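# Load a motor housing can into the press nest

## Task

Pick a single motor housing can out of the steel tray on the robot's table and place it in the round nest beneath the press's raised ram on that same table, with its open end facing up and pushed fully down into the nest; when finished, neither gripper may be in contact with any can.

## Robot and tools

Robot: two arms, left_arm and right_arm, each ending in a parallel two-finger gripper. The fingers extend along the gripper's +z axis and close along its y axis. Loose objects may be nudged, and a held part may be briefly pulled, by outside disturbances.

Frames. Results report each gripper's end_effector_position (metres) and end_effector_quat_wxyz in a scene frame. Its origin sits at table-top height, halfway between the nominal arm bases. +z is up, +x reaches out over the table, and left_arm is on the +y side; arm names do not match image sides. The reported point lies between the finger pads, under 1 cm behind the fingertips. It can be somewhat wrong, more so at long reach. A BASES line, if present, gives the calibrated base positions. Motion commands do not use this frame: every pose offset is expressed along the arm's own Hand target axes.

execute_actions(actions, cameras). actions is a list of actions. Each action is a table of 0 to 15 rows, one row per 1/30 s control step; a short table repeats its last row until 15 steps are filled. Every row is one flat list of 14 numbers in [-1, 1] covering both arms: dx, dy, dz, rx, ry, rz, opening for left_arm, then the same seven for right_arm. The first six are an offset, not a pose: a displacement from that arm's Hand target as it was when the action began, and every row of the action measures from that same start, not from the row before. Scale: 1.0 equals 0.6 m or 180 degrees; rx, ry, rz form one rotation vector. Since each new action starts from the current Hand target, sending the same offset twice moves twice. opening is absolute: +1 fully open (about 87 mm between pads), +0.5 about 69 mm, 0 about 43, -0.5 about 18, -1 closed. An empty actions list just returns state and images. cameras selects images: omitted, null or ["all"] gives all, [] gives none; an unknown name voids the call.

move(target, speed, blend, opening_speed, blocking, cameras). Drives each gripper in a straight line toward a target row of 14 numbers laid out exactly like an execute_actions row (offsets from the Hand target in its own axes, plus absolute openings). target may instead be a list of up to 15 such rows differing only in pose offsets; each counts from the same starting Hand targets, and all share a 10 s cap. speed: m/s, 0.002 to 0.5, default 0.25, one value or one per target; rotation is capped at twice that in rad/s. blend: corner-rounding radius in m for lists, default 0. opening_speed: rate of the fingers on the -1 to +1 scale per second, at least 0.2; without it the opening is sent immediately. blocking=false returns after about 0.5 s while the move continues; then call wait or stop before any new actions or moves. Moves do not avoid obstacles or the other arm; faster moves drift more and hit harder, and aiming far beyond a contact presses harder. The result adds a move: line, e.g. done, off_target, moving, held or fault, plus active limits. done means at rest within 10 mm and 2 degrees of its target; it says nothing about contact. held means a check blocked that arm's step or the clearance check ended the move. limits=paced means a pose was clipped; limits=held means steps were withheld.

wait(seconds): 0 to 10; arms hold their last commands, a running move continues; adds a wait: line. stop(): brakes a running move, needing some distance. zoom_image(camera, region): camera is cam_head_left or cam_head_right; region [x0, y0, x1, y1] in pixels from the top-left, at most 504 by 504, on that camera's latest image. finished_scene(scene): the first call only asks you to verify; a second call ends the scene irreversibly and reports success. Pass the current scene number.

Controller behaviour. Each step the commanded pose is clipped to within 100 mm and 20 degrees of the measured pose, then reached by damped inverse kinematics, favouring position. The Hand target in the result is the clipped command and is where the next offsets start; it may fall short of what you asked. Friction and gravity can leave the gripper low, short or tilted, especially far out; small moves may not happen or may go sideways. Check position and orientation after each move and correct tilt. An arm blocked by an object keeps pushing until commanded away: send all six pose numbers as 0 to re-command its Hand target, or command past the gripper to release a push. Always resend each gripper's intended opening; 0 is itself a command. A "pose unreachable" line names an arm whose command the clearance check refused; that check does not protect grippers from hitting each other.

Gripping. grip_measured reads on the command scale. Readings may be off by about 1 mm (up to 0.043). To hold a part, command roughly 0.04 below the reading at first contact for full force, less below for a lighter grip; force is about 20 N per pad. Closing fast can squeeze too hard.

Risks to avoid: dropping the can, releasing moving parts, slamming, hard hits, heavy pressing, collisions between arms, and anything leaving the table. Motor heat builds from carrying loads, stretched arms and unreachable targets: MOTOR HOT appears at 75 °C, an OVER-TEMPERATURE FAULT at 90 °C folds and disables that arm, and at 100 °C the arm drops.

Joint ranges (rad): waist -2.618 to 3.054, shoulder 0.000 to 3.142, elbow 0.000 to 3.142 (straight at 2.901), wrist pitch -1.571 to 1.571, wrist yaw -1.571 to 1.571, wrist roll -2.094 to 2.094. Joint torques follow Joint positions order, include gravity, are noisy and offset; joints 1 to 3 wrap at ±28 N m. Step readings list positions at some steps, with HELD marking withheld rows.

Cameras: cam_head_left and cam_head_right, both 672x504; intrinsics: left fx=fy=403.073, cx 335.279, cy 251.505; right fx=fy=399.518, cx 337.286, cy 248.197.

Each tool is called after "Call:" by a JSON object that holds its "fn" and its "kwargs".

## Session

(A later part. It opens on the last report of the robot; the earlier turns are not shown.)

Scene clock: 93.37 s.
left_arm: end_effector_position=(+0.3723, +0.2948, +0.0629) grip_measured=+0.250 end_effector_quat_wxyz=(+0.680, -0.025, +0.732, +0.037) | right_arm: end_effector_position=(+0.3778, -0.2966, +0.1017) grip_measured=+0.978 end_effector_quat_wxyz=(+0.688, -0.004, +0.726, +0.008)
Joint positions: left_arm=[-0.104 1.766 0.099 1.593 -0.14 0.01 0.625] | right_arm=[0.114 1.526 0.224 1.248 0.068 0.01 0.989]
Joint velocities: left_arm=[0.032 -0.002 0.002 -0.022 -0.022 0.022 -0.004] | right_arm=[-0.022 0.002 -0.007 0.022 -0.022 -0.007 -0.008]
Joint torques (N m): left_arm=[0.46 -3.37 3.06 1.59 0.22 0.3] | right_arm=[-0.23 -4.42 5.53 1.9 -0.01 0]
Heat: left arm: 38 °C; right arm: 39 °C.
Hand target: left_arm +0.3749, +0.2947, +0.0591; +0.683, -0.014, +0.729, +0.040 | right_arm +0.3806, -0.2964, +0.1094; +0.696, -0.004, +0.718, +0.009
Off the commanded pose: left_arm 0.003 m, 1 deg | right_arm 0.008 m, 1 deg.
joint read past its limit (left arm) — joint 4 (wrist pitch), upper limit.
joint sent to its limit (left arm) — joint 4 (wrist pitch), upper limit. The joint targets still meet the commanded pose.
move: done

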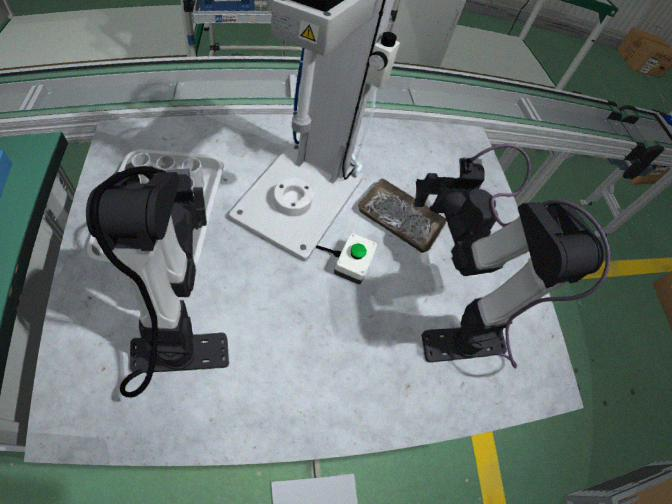

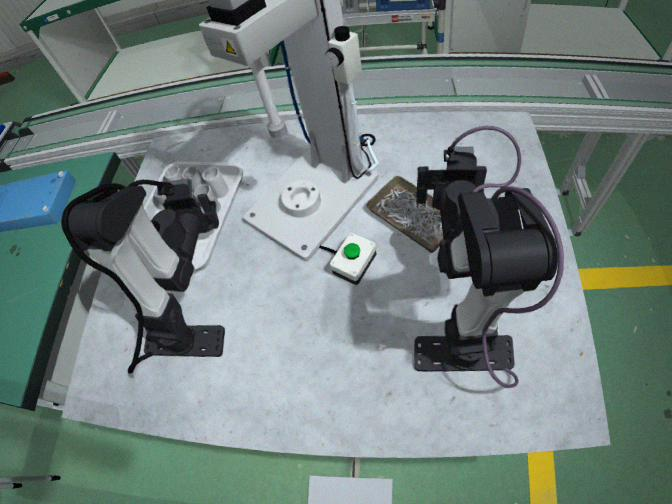

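Call:
{"fn": "move", "kwargs": {"target": [0.0,0.001,0.07,0,0,0,0.25,0,0,0,0,0,0,1], "speed": 0.06}}

Call:
{"fn": "zoom_image", "kwargs": {"camera": "cam_head_right", "region": [160, 150, 240, 220]}}

Call:
{"fn": "zoom_image", "kwargs": {"camera": "cam_head_left", "region": [140, 150, 220, 220]}}

Scene clock: 108.83 s.
left_arm: end_effector_position=(+0.4147, +0.2962, +0.0635) grip_measured=+0.250 end_effector_quat_wxyz=(+0.691, -0.022, +0.722, +0.032) | right_arm: end_effector_position=(+0.3778, -0.2966, +0.1017) grip_measured=+0.978 end_effector_quat_wxyz=(+0.688, -0.004, +0.726, +0.008)
Joint positions: left_arm=[-0.077 1.892 0.257 1.593 -0.1 0.011 0.625] | right_arm=[0.114 1.526 0.224 1.248 0.068 0.01 0.989]
Joint velocities: left_arm=[0.002 0.017 -0.017 -0.022 -0.007 -0.051 -0.006] | right_arm=[-0.007 -0.012 0.002 0.037 -0.11 -0.022 -0.013]
Joint torques (N m): left_arm=[0.7 -3.75 3.14 1.56 0.11 0.32] | right_arm=[-0.23 -4.42 5.53 1.9 -0.01 -0.01]
Heat: left arm: 36 °C; right arm: 39 °C.
Hand target: left_arm +0.4164, +0.2992, +0.0554; +0.683, -0.014, +0.729, +0.041 | right_arm +0.3806, -0.2964, +0.1094; +0.696, -0.004, +0.718, +0.009
Off the commanded pose: left_arm 0.008 m, 2 deg | right_arm 0.008 m, 1 deg.
joint read past its limit (left arm) — joint 4 (wrist pitch), upper limit.
move: done

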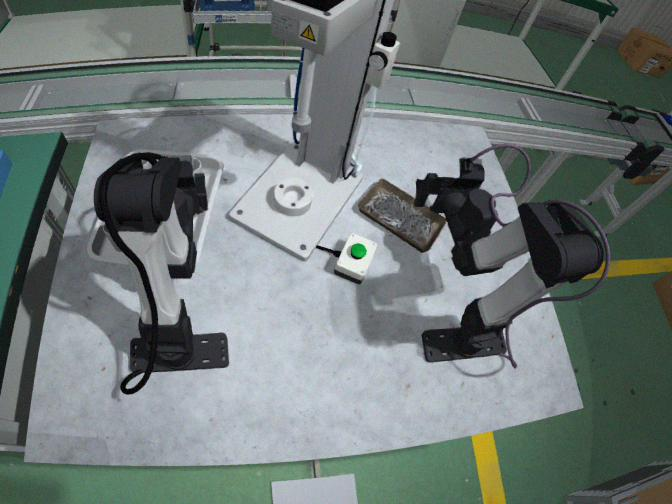

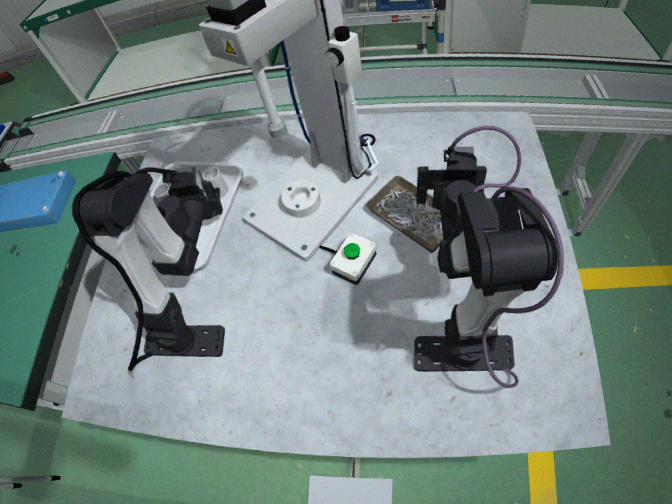

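Scaled by 6.300.

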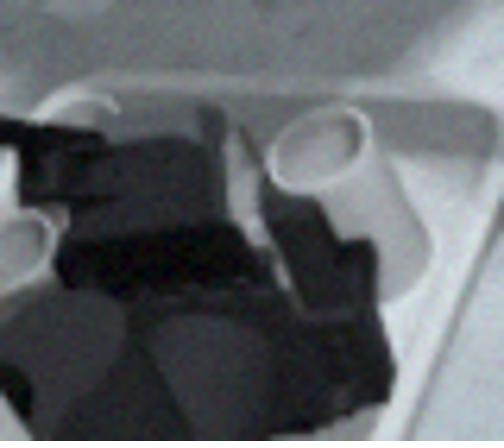

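Scaled by 6.300.

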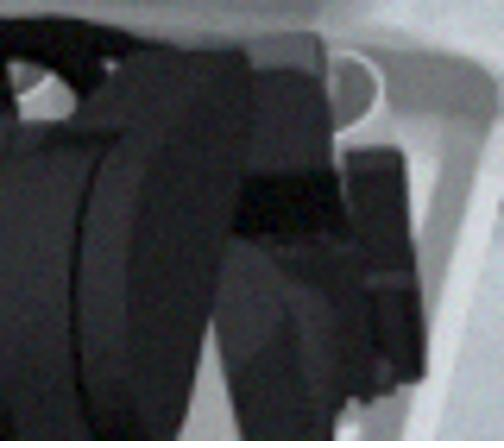

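Call:
{"fn": "move", "kwargs": {"target": [0.0,0.00,0.016,0,0,0,0.25,0,0,0,0,0,0,1], "speed": 0.05, "cameras": []}}

Call:
{"fn": "move", "kwargs": {"target": [0.0,0.0,0,0,0,0,-0.25,0,0,0,0,0,0,1], "opening_speed": 0.3}}

Call:
{"fn": "zoom_image", "kwargs": {"camera": "cam_head_right", "region": [160, 150, 240, 220]}}

Scene clock: 114.97 s.
left_arm: end_effector_position=(+0.4237, +0.2956, +0.0648) grip_measured=+0.250 end_effector_quat_wxyz=(+0.695, -0.020, +0.718, +0.029) | right_arm: end_effector_position=(+0.3778, -0.2966, +0.1017) grip_measured=+0.978 end_effector_quat_wxyz=(+0.688, -0.004, +0.726, +0.008)
Joint positions: left_arm=[-0.074 1.914 0.29 1.593 -0.091 0.011 0.625] | right_arm=[0.114 1.526 0.224 1.248 0.068 0.01 0.989]
Joint velocities: left_arm=[-0.002 0.007 0.002 -0.007 -0.022 0.037 0.006] | right_arm=[-0.002 -0.002 0.002 0.037 -0.051 -0.007 0.003]
Joint torques (N m): left_arm=[0.76 -4.53 3.51 1.37 0.09 0.32] | right_arm=[-0.21 -4.42 5.53 1.9 -0.01 -0.01]
Heat: left arm: 36 °C; right arm: 39 °C.
Hand target: left_arm +0.4260, +0.3000, +0.0547; +0.683, -0.014, +0.729, +0.041 | right_arm +0.3806, -0.2964, +0.1094; +0.696, -0.004, +0.718, +0.009
Off the commanded pose: left_arm 0.011 m, 2 deg | right_arm 0.008 m, 1 deg.
joint read past its limit (left arm) — joint 4 (wrist pitch), upper limit.
move: off_target (left_arm)
No camera images: "cameras" was empty.

Scene clock: 116.83 s.
left_arm: end_effector_position=(+0.4230, +0.2950, +0.0599) grip_measured=-0.046 end_effector_quat_wxyz=(+0.689, -0.014, +0.724, +0.031) | right_arm: end_effector_position=(+0.3778, -0.2966, +0.1017) grip_measured=+0.978 end_effector_quat_wxyz=(+0.688, -0.004, +0.726, +0.008)
Joint positions: left_arm=[-0.074 1.918 0.292 1.577 -0.084 0.022 0.477] | right_arm=[0.114 1.526 0.224 1.248 0.068 0.01 0.989]
Joint velocities: left_arm=[-0.002 0.002 0.007 -0.022 -0.007 -0.022 0.006] | right_arm=[-0.017 -0.012 0.007 -0.022 0.066 -0.007 -0.013]
Joint torques (N m): left_arm=[0.77 -4.88 3.36 1.54 0.03 0.22] | right_arm=[-0.23 -4.42 5.53 1.9 -0.01 0]
Heat: left arm: 36 °C; right arm: 39 °C.
Hand target: left_arm +0.4260, +0.2999, +0.0546; +0.683, -0.014, +0.729, +0.041 | right_arm +0.3806, -0.2964, +0.1094; +0.696, -0.004, +0.718, +0.009
Off the commanded pose: left_arm 0.008 m, 1 deg | right_arm 0.008 m, 1 deg.
move: done

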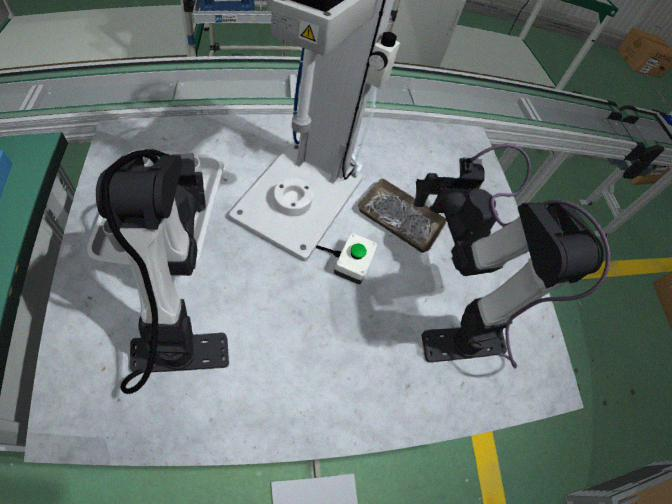

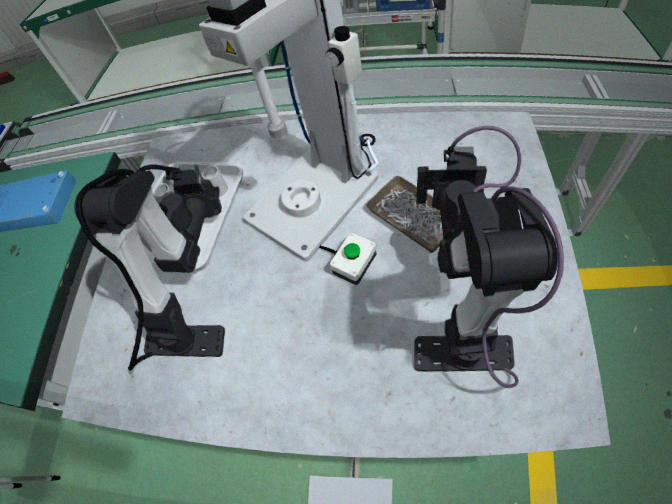

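Scaled by 6.300.

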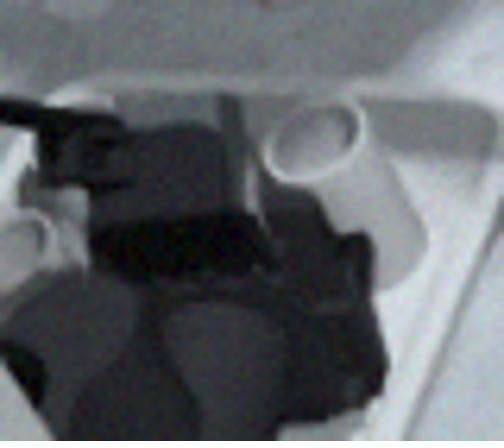

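Call:
{"fn": "move", "kwargs": {"target": [-0.216,0.009,-0.014,0,0,0,-0.25,0,0,0,0,0,0,1], "speed": 0.12}}

Call:
{"fn": "zoom_image", "kwargs": {"camera": "cam_head_right", "region": [140, 130, 260, 230]}}

Scene clock: 123.03 s.
left_arm: end_effector_position=(+0.4217, +0.2954, +0.1596) grip_measured=-0.046 end_effector_quat_wxyz=(+0.658, -0.011, +0.752, +0.034) | right_arm: end_effector_position=(+0.3778, -0.2966, +0.1017) grip_measured=+0.978 end_effector_quat_wxyz=(+0.688, -0.004, +0.726, +0.008)
Joint positions: left_arm=[-0.074 1.286 0.491 0.661 -0.086 0.025 0.477] | right_arm=[0.114 1.526 0.224 1.248 0.068 0.01 0.989]
Joint velocities: left_arm=[-0.002 -0.007 -0.012 0.022 0.007 -0.007 -0.011] | right_arm=[0.007 0.002 0.007 0.022 -0.051 0.022 0.008]
Joint torques (N m): left_arm=[0.39 -6.95 8.49 1.81 -0.01 0.16] | right_arm=[-0.23 -4.41 5.53 1.9 -0.01 0]
Heat: left arm: 36 °C; right arm: 39 °C.
Hand target: left_arm +0.4281, +0.2989, +0.1868; +0.683, -0.014, +0.729, +0.041 | right_arm +0.3806, -0.2964, +0.1094; +0.696, -0.004, +0.718, +0.009
Off the commanded pose: left_arm 0.026 m, 4 deg | right_arm 0.008 m, 1 deg.
move: off_target (left_arm)

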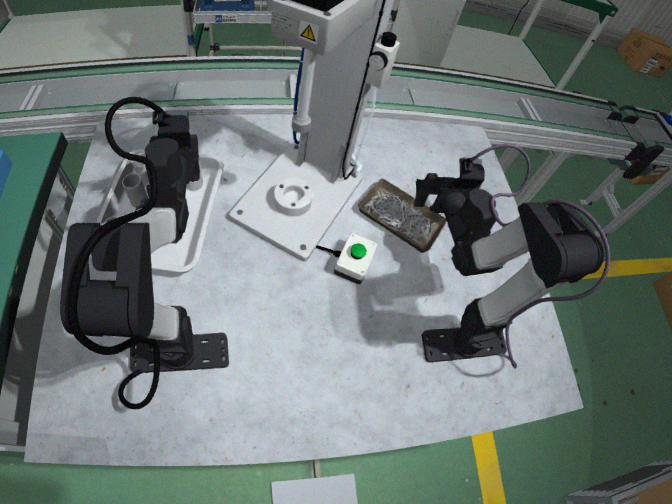

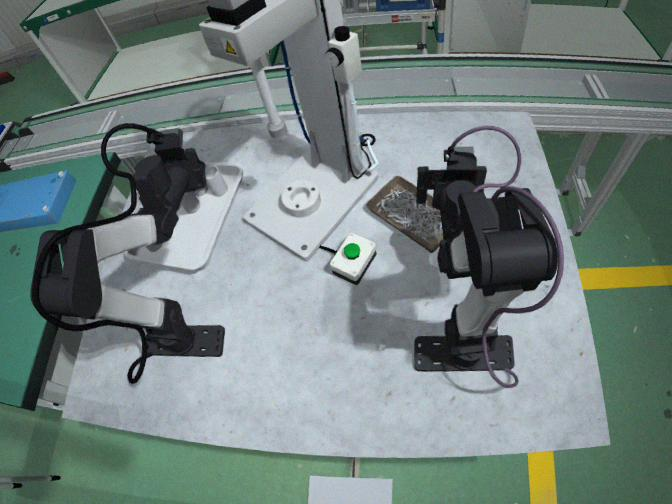

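Scaled by 4.200.

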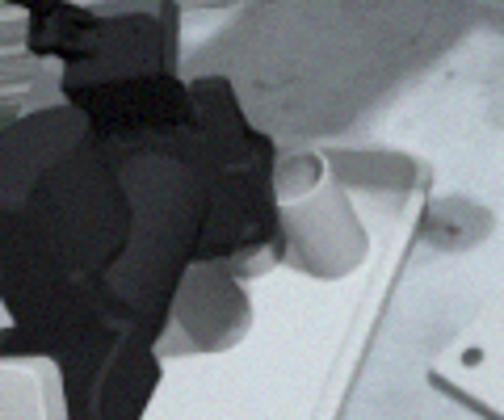

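Call:
{"fn": "move", "kwargs": {"target": [-0.007,-0.301,-0.079,0.429,-0.017,0.027,-0.25,0,0,0,0,0,0,1], "speed": 0.25}}

Call:
{"fn": "zoom_image", "kwargs": {"camera": "cam_head_right", "region": [200, 100, 340, 220]}}

Call:
{"fn": "zoom_image", "kwargs": {"camera": "cam_head_left", "region": [200, 100, 340, 220]}}

Scene clock: 132.10 s.
left_arm: end_effector_position=(+0.3897, +0.1194, +0.1719) grip_measured=-0.046 end_effector_quat_wxyz=(+0.547, +0.429, +0.598, -0.399) | right_arm: end_effector_position=(+0.3778, -0.2966, +0.1017) grip_measured=+0.978 end_effector_quat_wxyz=(+0.688, -0.004, +0.726, +0.008)
Joint positions: left_arm=[-0.07 1.605 0.819 0.537 1.227 0.228 0.477] | right_arm=[0.114 1.526 0.224 1.248 0.068 0.01 0.989]
Joint velocities: left_arm=[0.007 0.002 -0.007 0.007 -0.007 0.037 0.001] | right_arm=[0.002 0.002 -0.017 0.007 0.095 -0.051 0.013]
Joint torques (N m): left_arm=[-0.44 -6.56 8.49 1.3 0.4 0.17] | right_arm=[-0.23 -4.42 5.53 1.9 -0.01 -0.01]
Heat: left arm: 37 °C; right arm: 39 °C.
Hand target: left_arm +0.3948, +0.1161, +0.1829; +0.555, +0.444, +0.581, -0.396 | right_arm +0.3806, -0.2964, +0.1094; +0.696, -0.004, +0.718, +0.009
Off the commanded pose: left_arm 0.016 m, 3 deg | right_arm 0.008 m, 1 deg.
move: off_target (left_arm)

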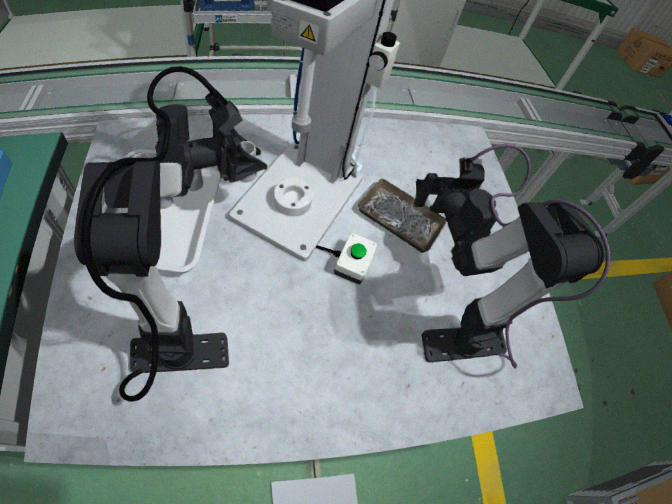

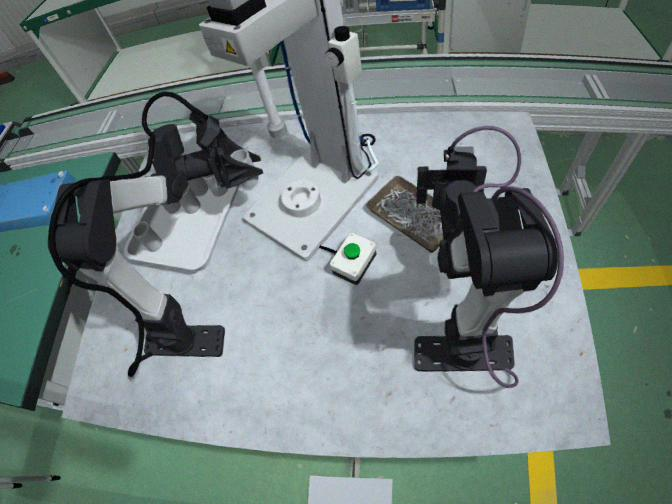

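Scaled by 3.600.

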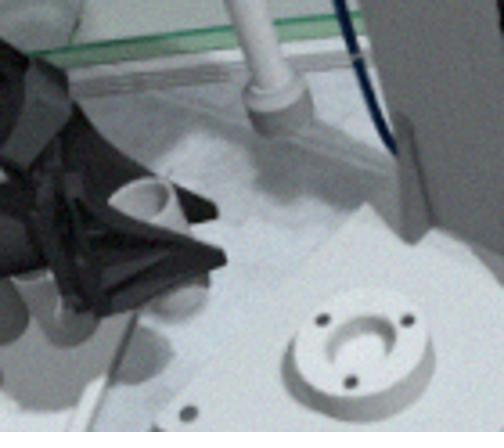

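Scaled by 3.600.

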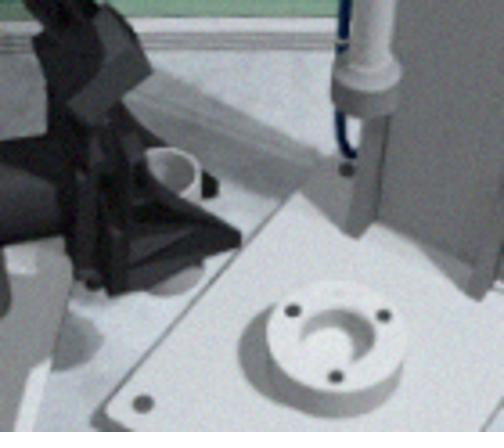

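Call:
{"fn": "move", "kwargs": {"target": [0.033,-0.055,0.098,0,-0.011,0.011,-0.25,0,0,0,0,0,0,1], "speed": 0.06}}

Scene clock: 142.93 s.
left_arm: end_effector_position=(+0.3791, +0.0530, +0.1583) grip_measured=-0.046 end_effector_quat_wxyz=(+0.567, +0.446, +0.567, -0.399) | right_arm: end_effector_position=(+0.3778, -0.2966, +0.1017) grip_measured=+0.978 end_effector_quat_wxyz=(+0.688, -0.004, +0.726, +0.008)
Joint positions: left_arm=[-0.274 1.679 0.735 0.862 1.057 0.125 0.477] | right_arm=[0.114 1.526 0.224 1.248 0.068 0.01 0.989]
Joint velocities: left_arm=[0.022 0.007 0.007 0.051 0.081 -0.022 -0.006] | right_arm=[-0.002 -0.012 -0.012 0.081 0.066 -0.022 -0.018]
Joint torques (N m): left_arm=[-0.28 -6.58 4.86 1.69 0.12 -0.12] | right_arm=[-0.23 -4.42 5.53 1.9 -0.01 0]
Heat: left arm: 40 °C; right arm: 39 °C.
Hand target: left_arm +0.3804, +0.0513, +0.1590; +0.573, +0.445, +0.562, -0.397 | right_arm +0.3806, -0.2964, +0.1094; +0.696, -0.004, +0.718, +0.009
Off the commanded pose: left_arm 0.002 m, 1 deg | right_arm 0.008 m, 1 deg.
move: done

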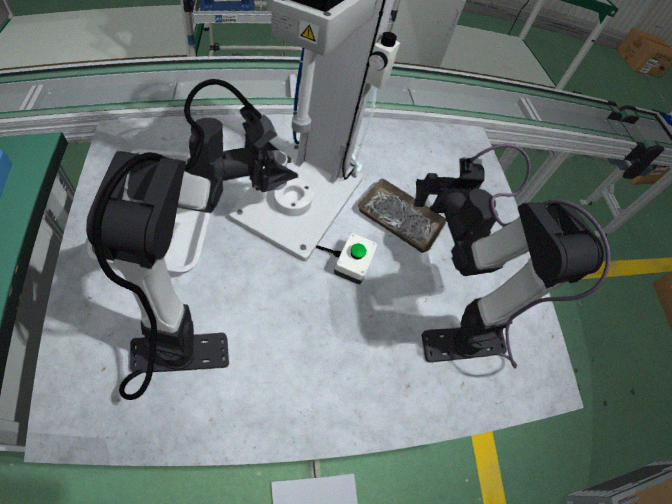

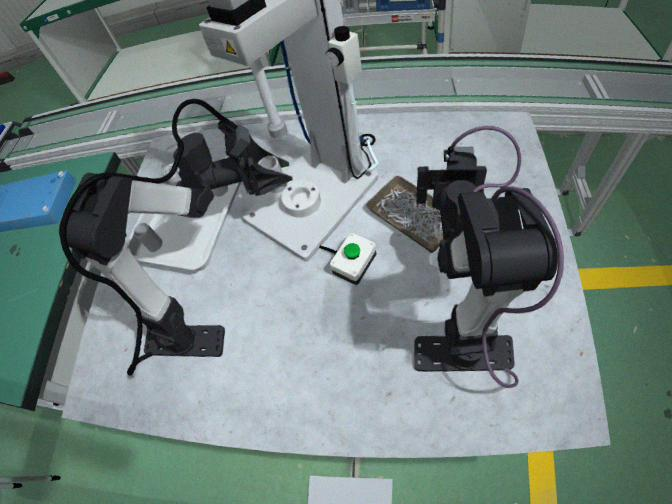

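Call:
{"fn": "move", "kwargs": {"target": [0.019,-0.021,0.042,0,0.002,-0.008,-0.25,0,0,0,0,0,0,1], "speed": 0.06}}

Call:
{"fn": "zoom_image", "kwargs": {"camera": "cam_head_left", "region": [240, 130, 340, 220]}}

Call:
{"fn": "zoom_image", "kwargs": {"camera": "cam_head_right", "region": [240, 130, 340, 220]}}

Scene clock: 150.87 s.
left_arm: end_effector_position=(+0.3759, +0.0256, +0.1456) grip_measured=-0.046 end_effector_quat_wxyz=(+0.560, +0.440, +0.574, -0.405) | right_arm: end_effector_position=(+0.3778, -0.2966, +0.1017) grip_measured=+0.978 end_effector_quat_wxyz=(+0.688, -0.004, +0.726, +0.008)
Joint positions: left_arm=[-0.359 1.732 0.735 0.918 0.972 0.093 0.477] | right_arm=[0.114 1.526 0.224 1.248 0.068 0.01 0.989]
Joint velocities: left_arm=[-0.002 0.012 -0.022 -0.022 -0.007 0.007 -0.004] | right_arm=[-0.012 -0.002 0.002 -0.081 -0.037 0.007 0.003]
Joint torques (N m): left_arm=[-0.43 -6.93 4.53 1.75 0.05 -0.06] | right_arm=[-0.23 -4.42 5.53 1.9 -0.01 0]
Heat: left arm: 39 °C; right arm: 39 °C.
Hand target: left_arm +0.3764, +0.0239, +0.1462; +0.566, +0.438, +0.569, -0.404 | right_arm +0.3806, -0.2964, +0.1094; +0.696, -0.004, +0.718, +0.009
Off the commanded pose: left_arm 0.002 m, 1 deg | right_arm 0.008 m, 1 deg.
move: done

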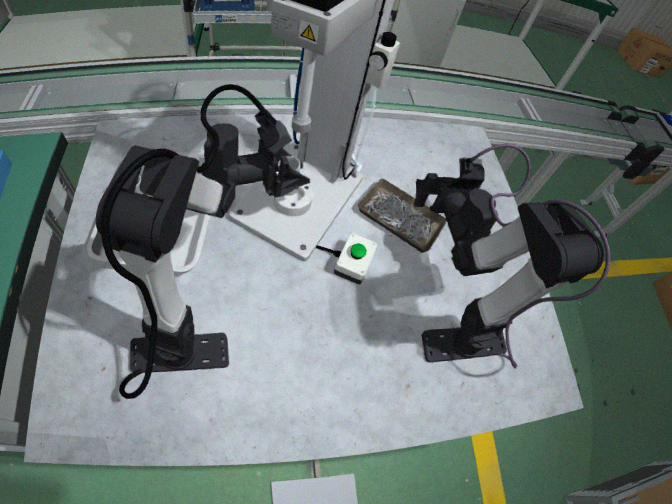

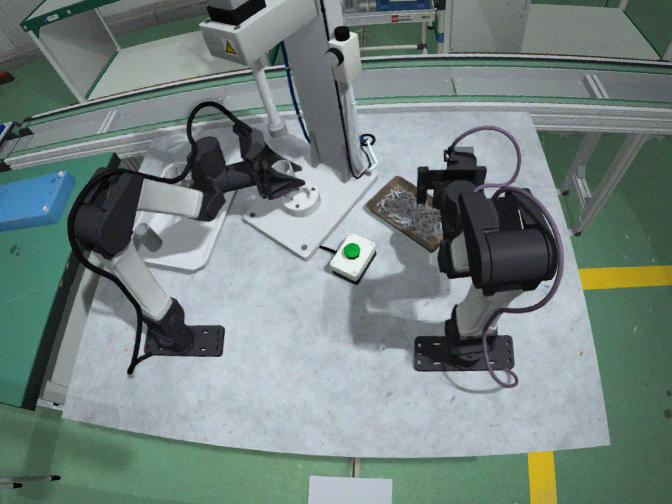

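Scaled by 5.040.

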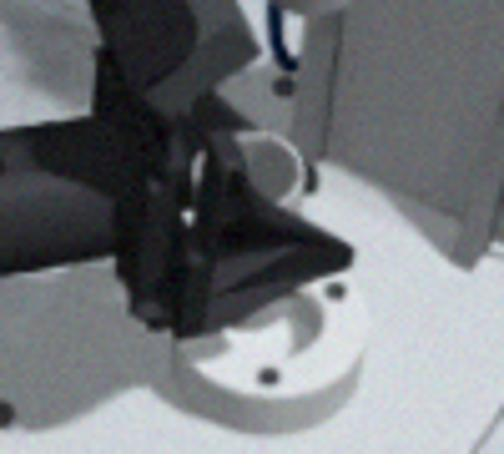

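Scaled by 5.040.

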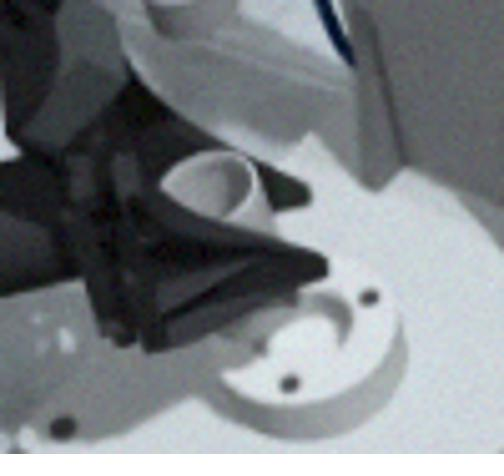

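Call:
{"fn": "move", "kwargs": {"target": [-0.002,-0.012,0.0165,0,0,0,-0.25,0,0,0,0,0,0,1], "speed": 0.04}}

Call:
{"fn": "zoom_image", "kwargs": {"camera": "cam_head_left", "region": [250, 110, 350, 220]}}

Call:
{"fn": "zoom_image", "kwargs": {"camera": "cam_head_right", "region": [250, 110, 350, 220]}}

Scene clock: 157.40 s.
left_arm: end_effector_position=(+0.3722, +0.0143, +0.1460) grip_measured=-0.046 end_effector_quat_wxyz=(+0.560, +0.439, +0.574, -0.405) | right_arm: end_effector_position=(+0.3778, -0.2966, +0.1017) grip_measured=+0.978 end_effector_quat_wxyz=(+0.688, -0.004, +0.726, +0.008)
Joint positions: left_arm=[-0.396 1.732 0.735 0.923 0.934 0.087 0.477] | right_arm=[0.114 1.526 0.224 1.248 0.068 0.01 0.989]
Joint velocities: left_arm=[0.012 -0.002 -0.007 0.022 0.022 -0.051 0.001] | right_arm=[-0.007 -0.002 0.027 -0.037 0.051 0.007 -0.018]
Joint torques (N m): left_arm=[-0.51 -7.17 4.45 1.78 0.1 -0.08] | right_arm=[-0.21 -4.41 5.52 1.9 -0.01 -0.01]
Heat: left arm: 38 °C; right arm: 39 °C.
Hand target: left_arm +0.3724, +0.0122, +0.1471; +0.566, +0.437, +0.569, -0.405 | right_arm +0.3806, -0.2964, +0.1094; +0.696, -0.004, +0.718, +0.009
Off the commanded pose: left_arm 0.002 m, 1 deg | right_arm 0.008 m, 1 deg.
move: done

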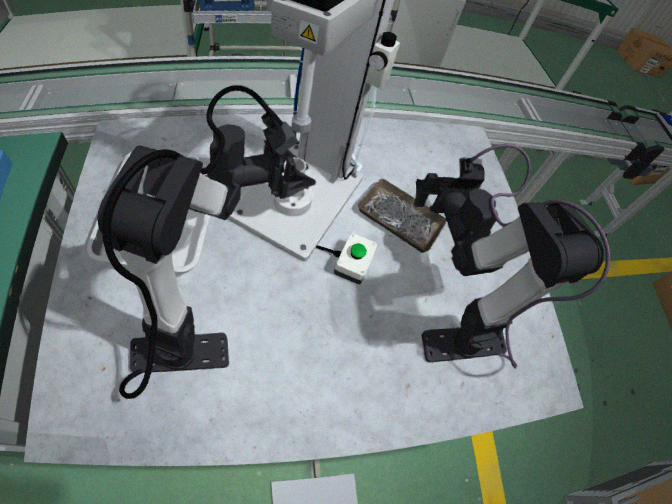

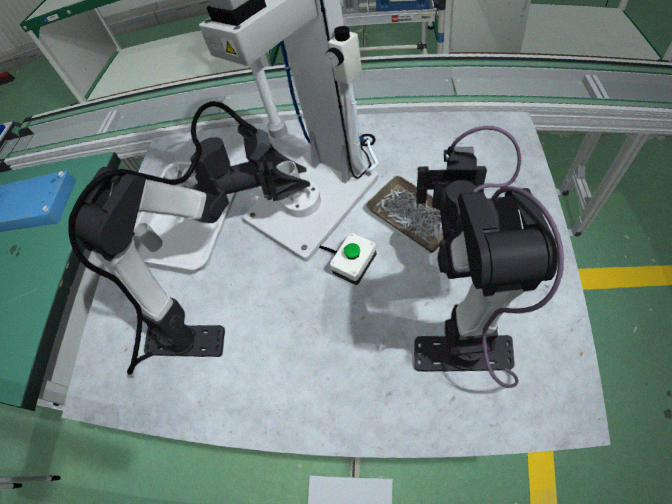

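Scaled by 4.582.

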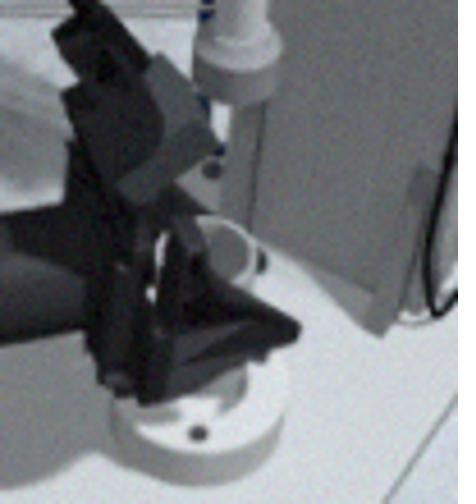

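Scaled by 4.582.

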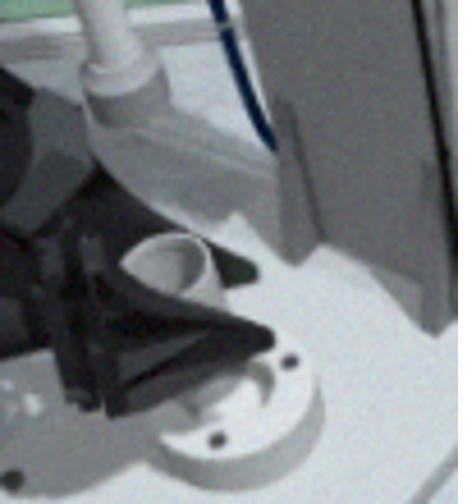

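Call:
{"fn": "move", "kwargs": {"target": [0.045,-0.003,0.006,0,0,0,-0.25,0,0,0,0,0,0,1], "speed": 0.04}}

Call:
{"fn": "zoom_image", "kwargs": {"camera": "cam_head_left", "region": [250, 110, 350, 220]}}

Call:
{"fn": "zoom_image", "kwargs": {"camera": "cam_head_right", "region": [250, 110, 350, 220]}}

Scene clock: 163.47 s.
left_arm: end_effector_position=(+0.3721, +0.0124, +0.1177) grip_measured=-0.046 end_effector_quat_wxyz=(+0.560, +0.438, +0.575, -0.405) | right_arm: end_effector_position=(+0.3778, -0.2966, +0.1017) grip_measured=+0.978 end_effector_quat_wxyz=(+0.688, -0.004, +0.726, +0.008)
Joint positions: left_arm=[-0.403 1.828 0.699 1.054 0.925 0.085 0.477] | right_arm=[0.114 1.526 0.224 1.248 0.068 0.01 0.989]
Joint velocities: left_arm=[-0.012 -0.007 -0.007 -0.037 -0.066 -0.037 0.004] | right_arm=[-0.012 -0.017 -0.007 -0.007 -0.037 -0.007 -0.003]
Joint torques (N m): left_arm=[-0.68 -7.27 4.36 1.75 0.08 -0.11] | right_arm=[-0.23 -4.42 5.53 1.9 -0.01 0]
Heat: left arm: 38 °C; right arm: 39 °C.
Hand target: left_arm +0.3722, +0.0096, +0.1197; +0.567, +0.437, +0.569, -0.405 | right_arm +0.3806, -0.2964, +0.1094; +0.696, -0.004, +0.718, +0.009
Off the commanded pose: left_arm 0.004 m, 1 deg | right_arm 0.008 m, 1 deg.
move: done

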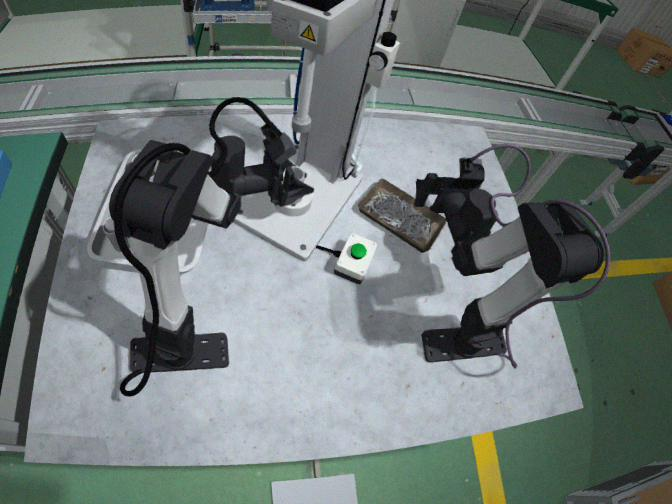

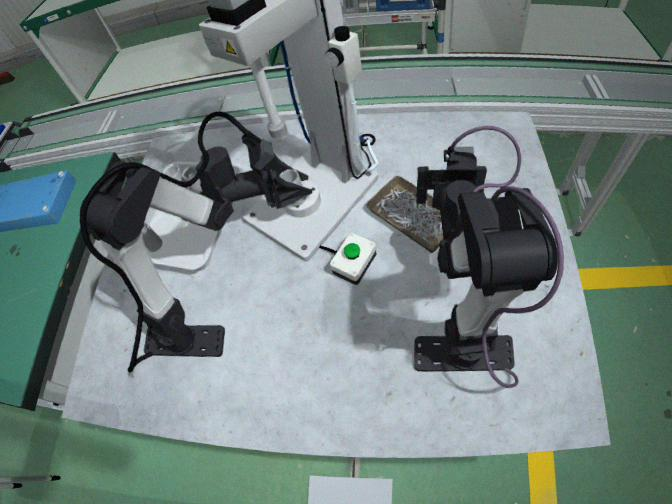

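Scaled by 4.582.

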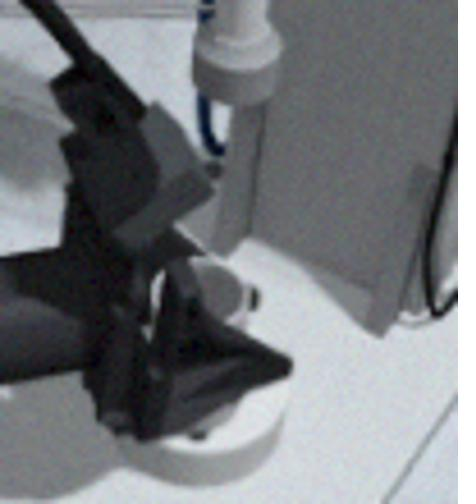

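Scaled by 4.582.

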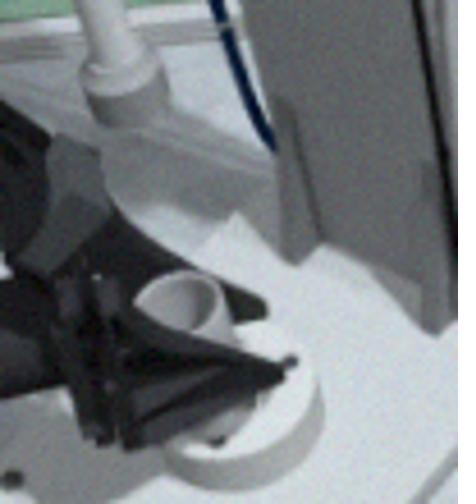

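Call:
{"fn": "zoom_image", "kwargs": {"camera": "cam_head_right", "region": [275, 165, 325, 220]}}

Call:
{"fn": "zoom_image", "kwargs": {"camera": "cam_head_left", "region": [270, 160, 320, 215]}}

Scaled by 9.164.

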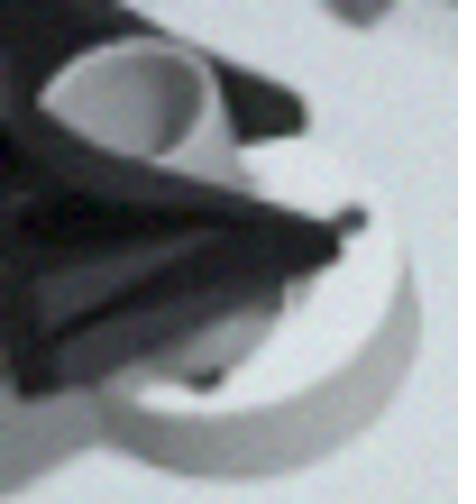

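Scaled by 9.164.

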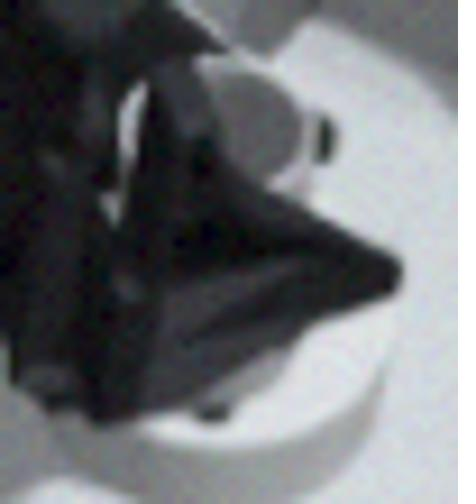

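Call:
{"fn": "move", "kwargs": {"target": [0.014,0,0.003,0,0,0,-0.25,0,0,0,0,0,0,1], "speed": 0.03, "cameras": ["cam_head_left","cam_head_right"]}}

Call:
{"fn": "zoom_image", "kwargs": {"camera": "cam_head_right", "region": [275, 165, 325, 220]}}

Call:
{"fn": "zoom_image", "kwargs": {"camera": "cam_head_left", "region": [270, 160, 320, 215]}}

Scene clock: 182.63 s.
left_arm: end_effector_position=(+0.3738, +0.0105, +0.1124) grip_measured=-0.046 end_effector_quat_wxyz=(+0.564, +0.439, +0.571, -0.404) | right_arm: end_effector_position=(+0.3778, -0.2966, +0.1017) grip_measured=+0.978 end_effector_quat_wxyz=(+0.688, -0.004, +0.726, +0.008)
Joint positions: left_arm=[-0.406 1.861 0.699 1.099 0.923 0.084 0.477] | right_arm=[0.114 1.526 0.224 1.248 0.068 0.01 0.989]
Joint velocities: left_arm=[0.002 -0.007 -0.012 -0.095 0.022 -0.007 -0.004] | right_arm=[-0.012 -0.007 0.012 0.051 0.007 0.095 -0.013]
Joint torques (N m): left_arm=[-0.58 -7.23 3.82 1.73 0.07 -0.09] | right_arm=[-0.23 -4.42 5.53 1.9 -0.01 -0.01]
Heat: left arm: 39 °C; right arm: 39 °C.
Hand target: left_arm +0.3728, +0.0083, +0.1111; +0.567, +0.437, +0.569, -0.405 | right_arm +0.3806, -0.2964, +0.1094; +0.696, -0.004, +0.718, +0.009
Off the commanded pose: left_arm 0.003 m, 0 deg | right_arm 0.008 m, 1 deg.
move: done

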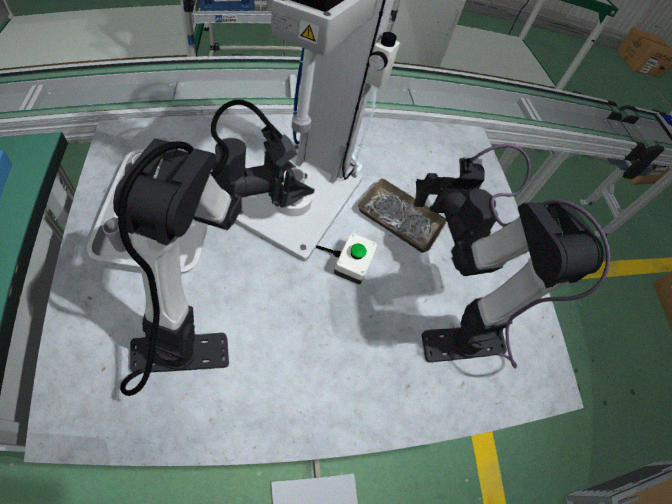

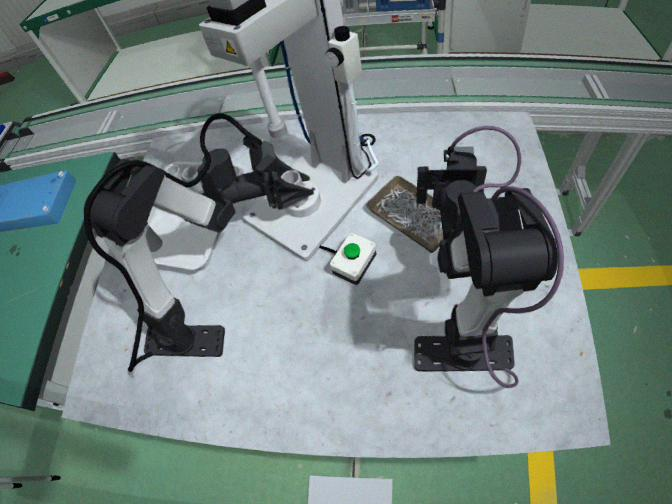

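Scaled by 9.164.

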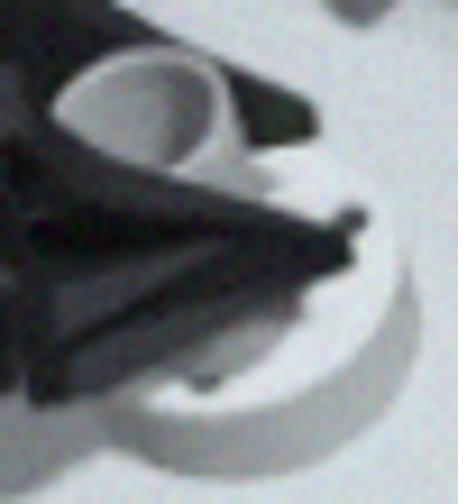

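Scaled by 9.164.

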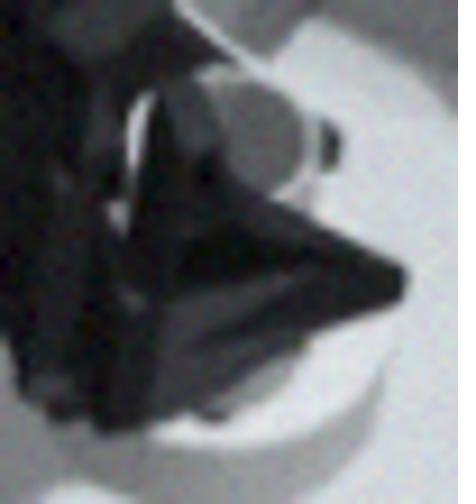

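Call:
{"fn": "move", "kwargs": {"target": [0,-0.006,0.0075,0,0,0,-0.25,0,0,0,0,0,0,1], "speed": 0.03, "cameras": ["cam_head_left","cam_head_right"]}}

Call:
{"fn": "zoom_image", "kwargs": {"camera": "cam_head_right", "region": [275, 165, 325, 220]}}

Call:
{"fn": "zoom_image", "kwargs": {"camera": "cam_head_left", "region": [270, 160, 320, 215]}}

Scene clock: 190.50 s.
left_arm: end_effector_position=(+0.3717, +0.0050, +0.1127) grip_measured=-0.046 end_effector_quat_wxyz=(+0.564, +0.439, +0.571, -0.404) | right_arm: end_effector_position=(+0.3778, -0.2966, +0.1017) grip_measured=+0.978 end_effector_quat_wxyz=(+0.688, -0.004, +0.726, +0.008)
Joint positions: left_arm=[-0.424 1.861 0.699 1.101 0.906 0.082 0.477] | right_arm=[0.114 1.526 0.224 1.248 0.068 0.01 0.989]
Joint velocities: left_arm=[-0.017 0.007 -0.022 0.037 -0.037 0.037 0.006] | right_arm=[0.002 0.012 -0.027 -0.022 0.007 0.066 0.008]
Joint torques (N m): left_arm=[-0.64 -7.08 3.84 1.78 0.02 -0.07] | right_arm=[-0.23 -4.41 5.53 1.9 -0.01 -0.01]
Heat: left arm: 39 °C; right arm: 39 °C.
Hand target: left_arm +0.3707, +0.0028, +0.1110; +0.567, +0.437, +0.569, -0.405 | right_arm +0.3806, -0.2964, +0.1094; +0.696, -0.004, +0.718, +0.009
Off the commanded pose: left_arm 0.003 m, 0 deg | right_arm 0.008 m, 1 deg.
move: done

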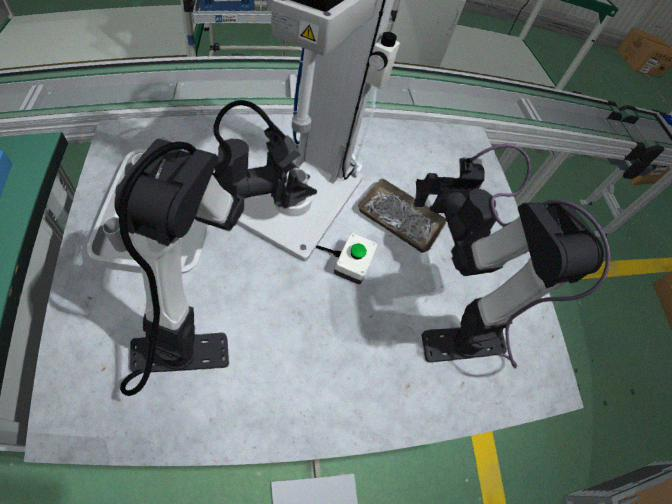

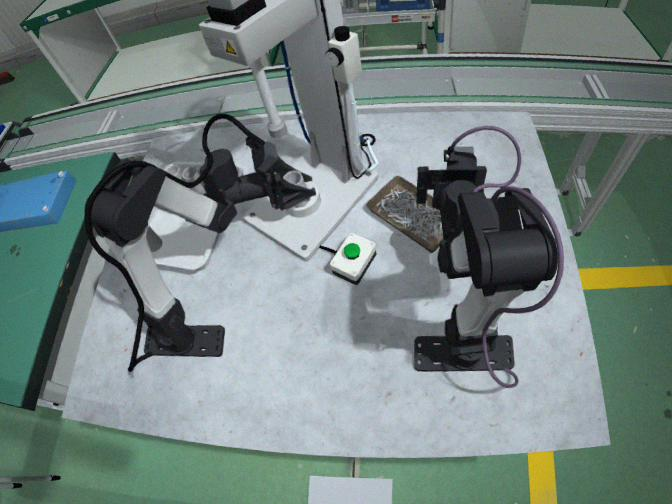

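Scaled by 9.164.

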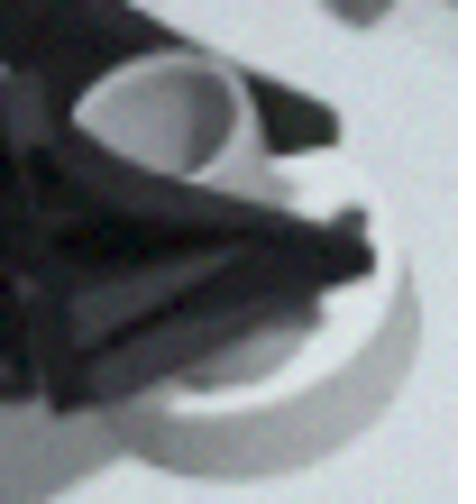

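Scaled by 9.164.

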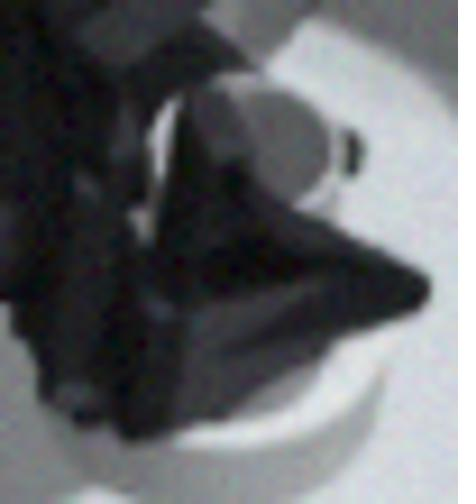

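Call:
{"fn": "move", "kwargs": {"target": [0.014,0.002,0.001,0,0,0,-0.25,0,0,0,0,0,0,1], "speed": 0.03, "cameras": ["cam_head_left","cam_head_right"]}}

Call:
{"fn": "zoom_image", "kwargs": {"camera": "cam_head_right", "region": [275, 165, 325, 220]}}

Call:
{"fn": "zoom_image", "kwargs": {"camera": "cam_head_left", "region": [270, 160, 320, 215]}}

Scene clock: 195.43 s.
left_arm: end_effector_position=(+0.3744, +0.0037, +0.1128) grip_measured=-0.046 end_effector_quat_wxyz=(+0.575, +0.440, +0.560, -0.403) | right_arm: end_effector_position=(+0.3778, -0.2966, +0.1017) grip_measured=+0.978 end_effector_quat_wxyz=(+0.688, -0.004, +0.726, +0.008)
Joint positions: left_arm=[-0.424 1.89 0.699 1.167 0.905 0.074 0.477] | right_arm=[0.114 1.526 0.224 1.248 0.068 0.01 0.989]
Joint velocities: left_arm=[-0.002 -0.002 -0.012 0.022 0.007 -0.037 -0.011] | right_arm=[-0.012 -0.007 -0.007 -0.022 -0.022 -0.022 -0.003]
Joint torques (N m): left_arm=[-0.31 -6.41 3.45 1.46 0.05 0.02] | right_arm=[-0.23 -4.42 5.52 1.9 -0.01 -0.01]
Heat: left arm: 39 °C; right arm: 39 °C.
Hand target: left_arm +0.3721, +0.0030, +0.1024; +0.567, +0.437, +0.569, -0.405 | right_arm +0.3806, -0.2964, +0.1094; +0.696, -0.004, +0.718, +0.009
Off the commanded pose: left_arm 0.010 m, 1 deg | right_arm 0.008 m, 1 deg.
move: done

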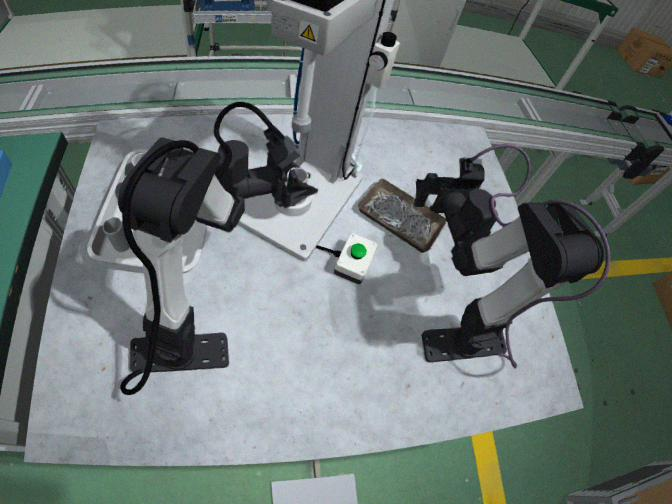

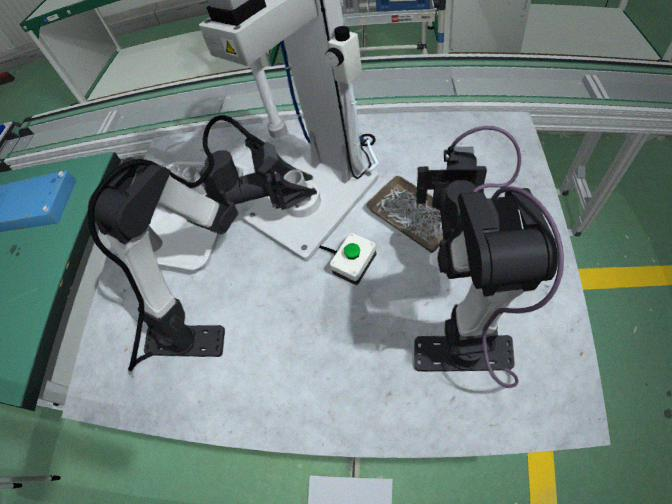

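Scaled by 9.164.

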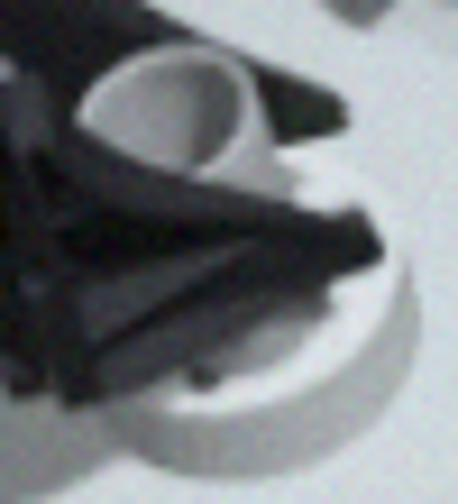

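Scaled by 9.164.

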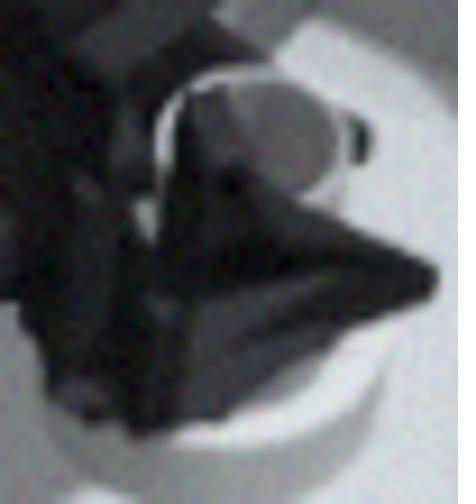

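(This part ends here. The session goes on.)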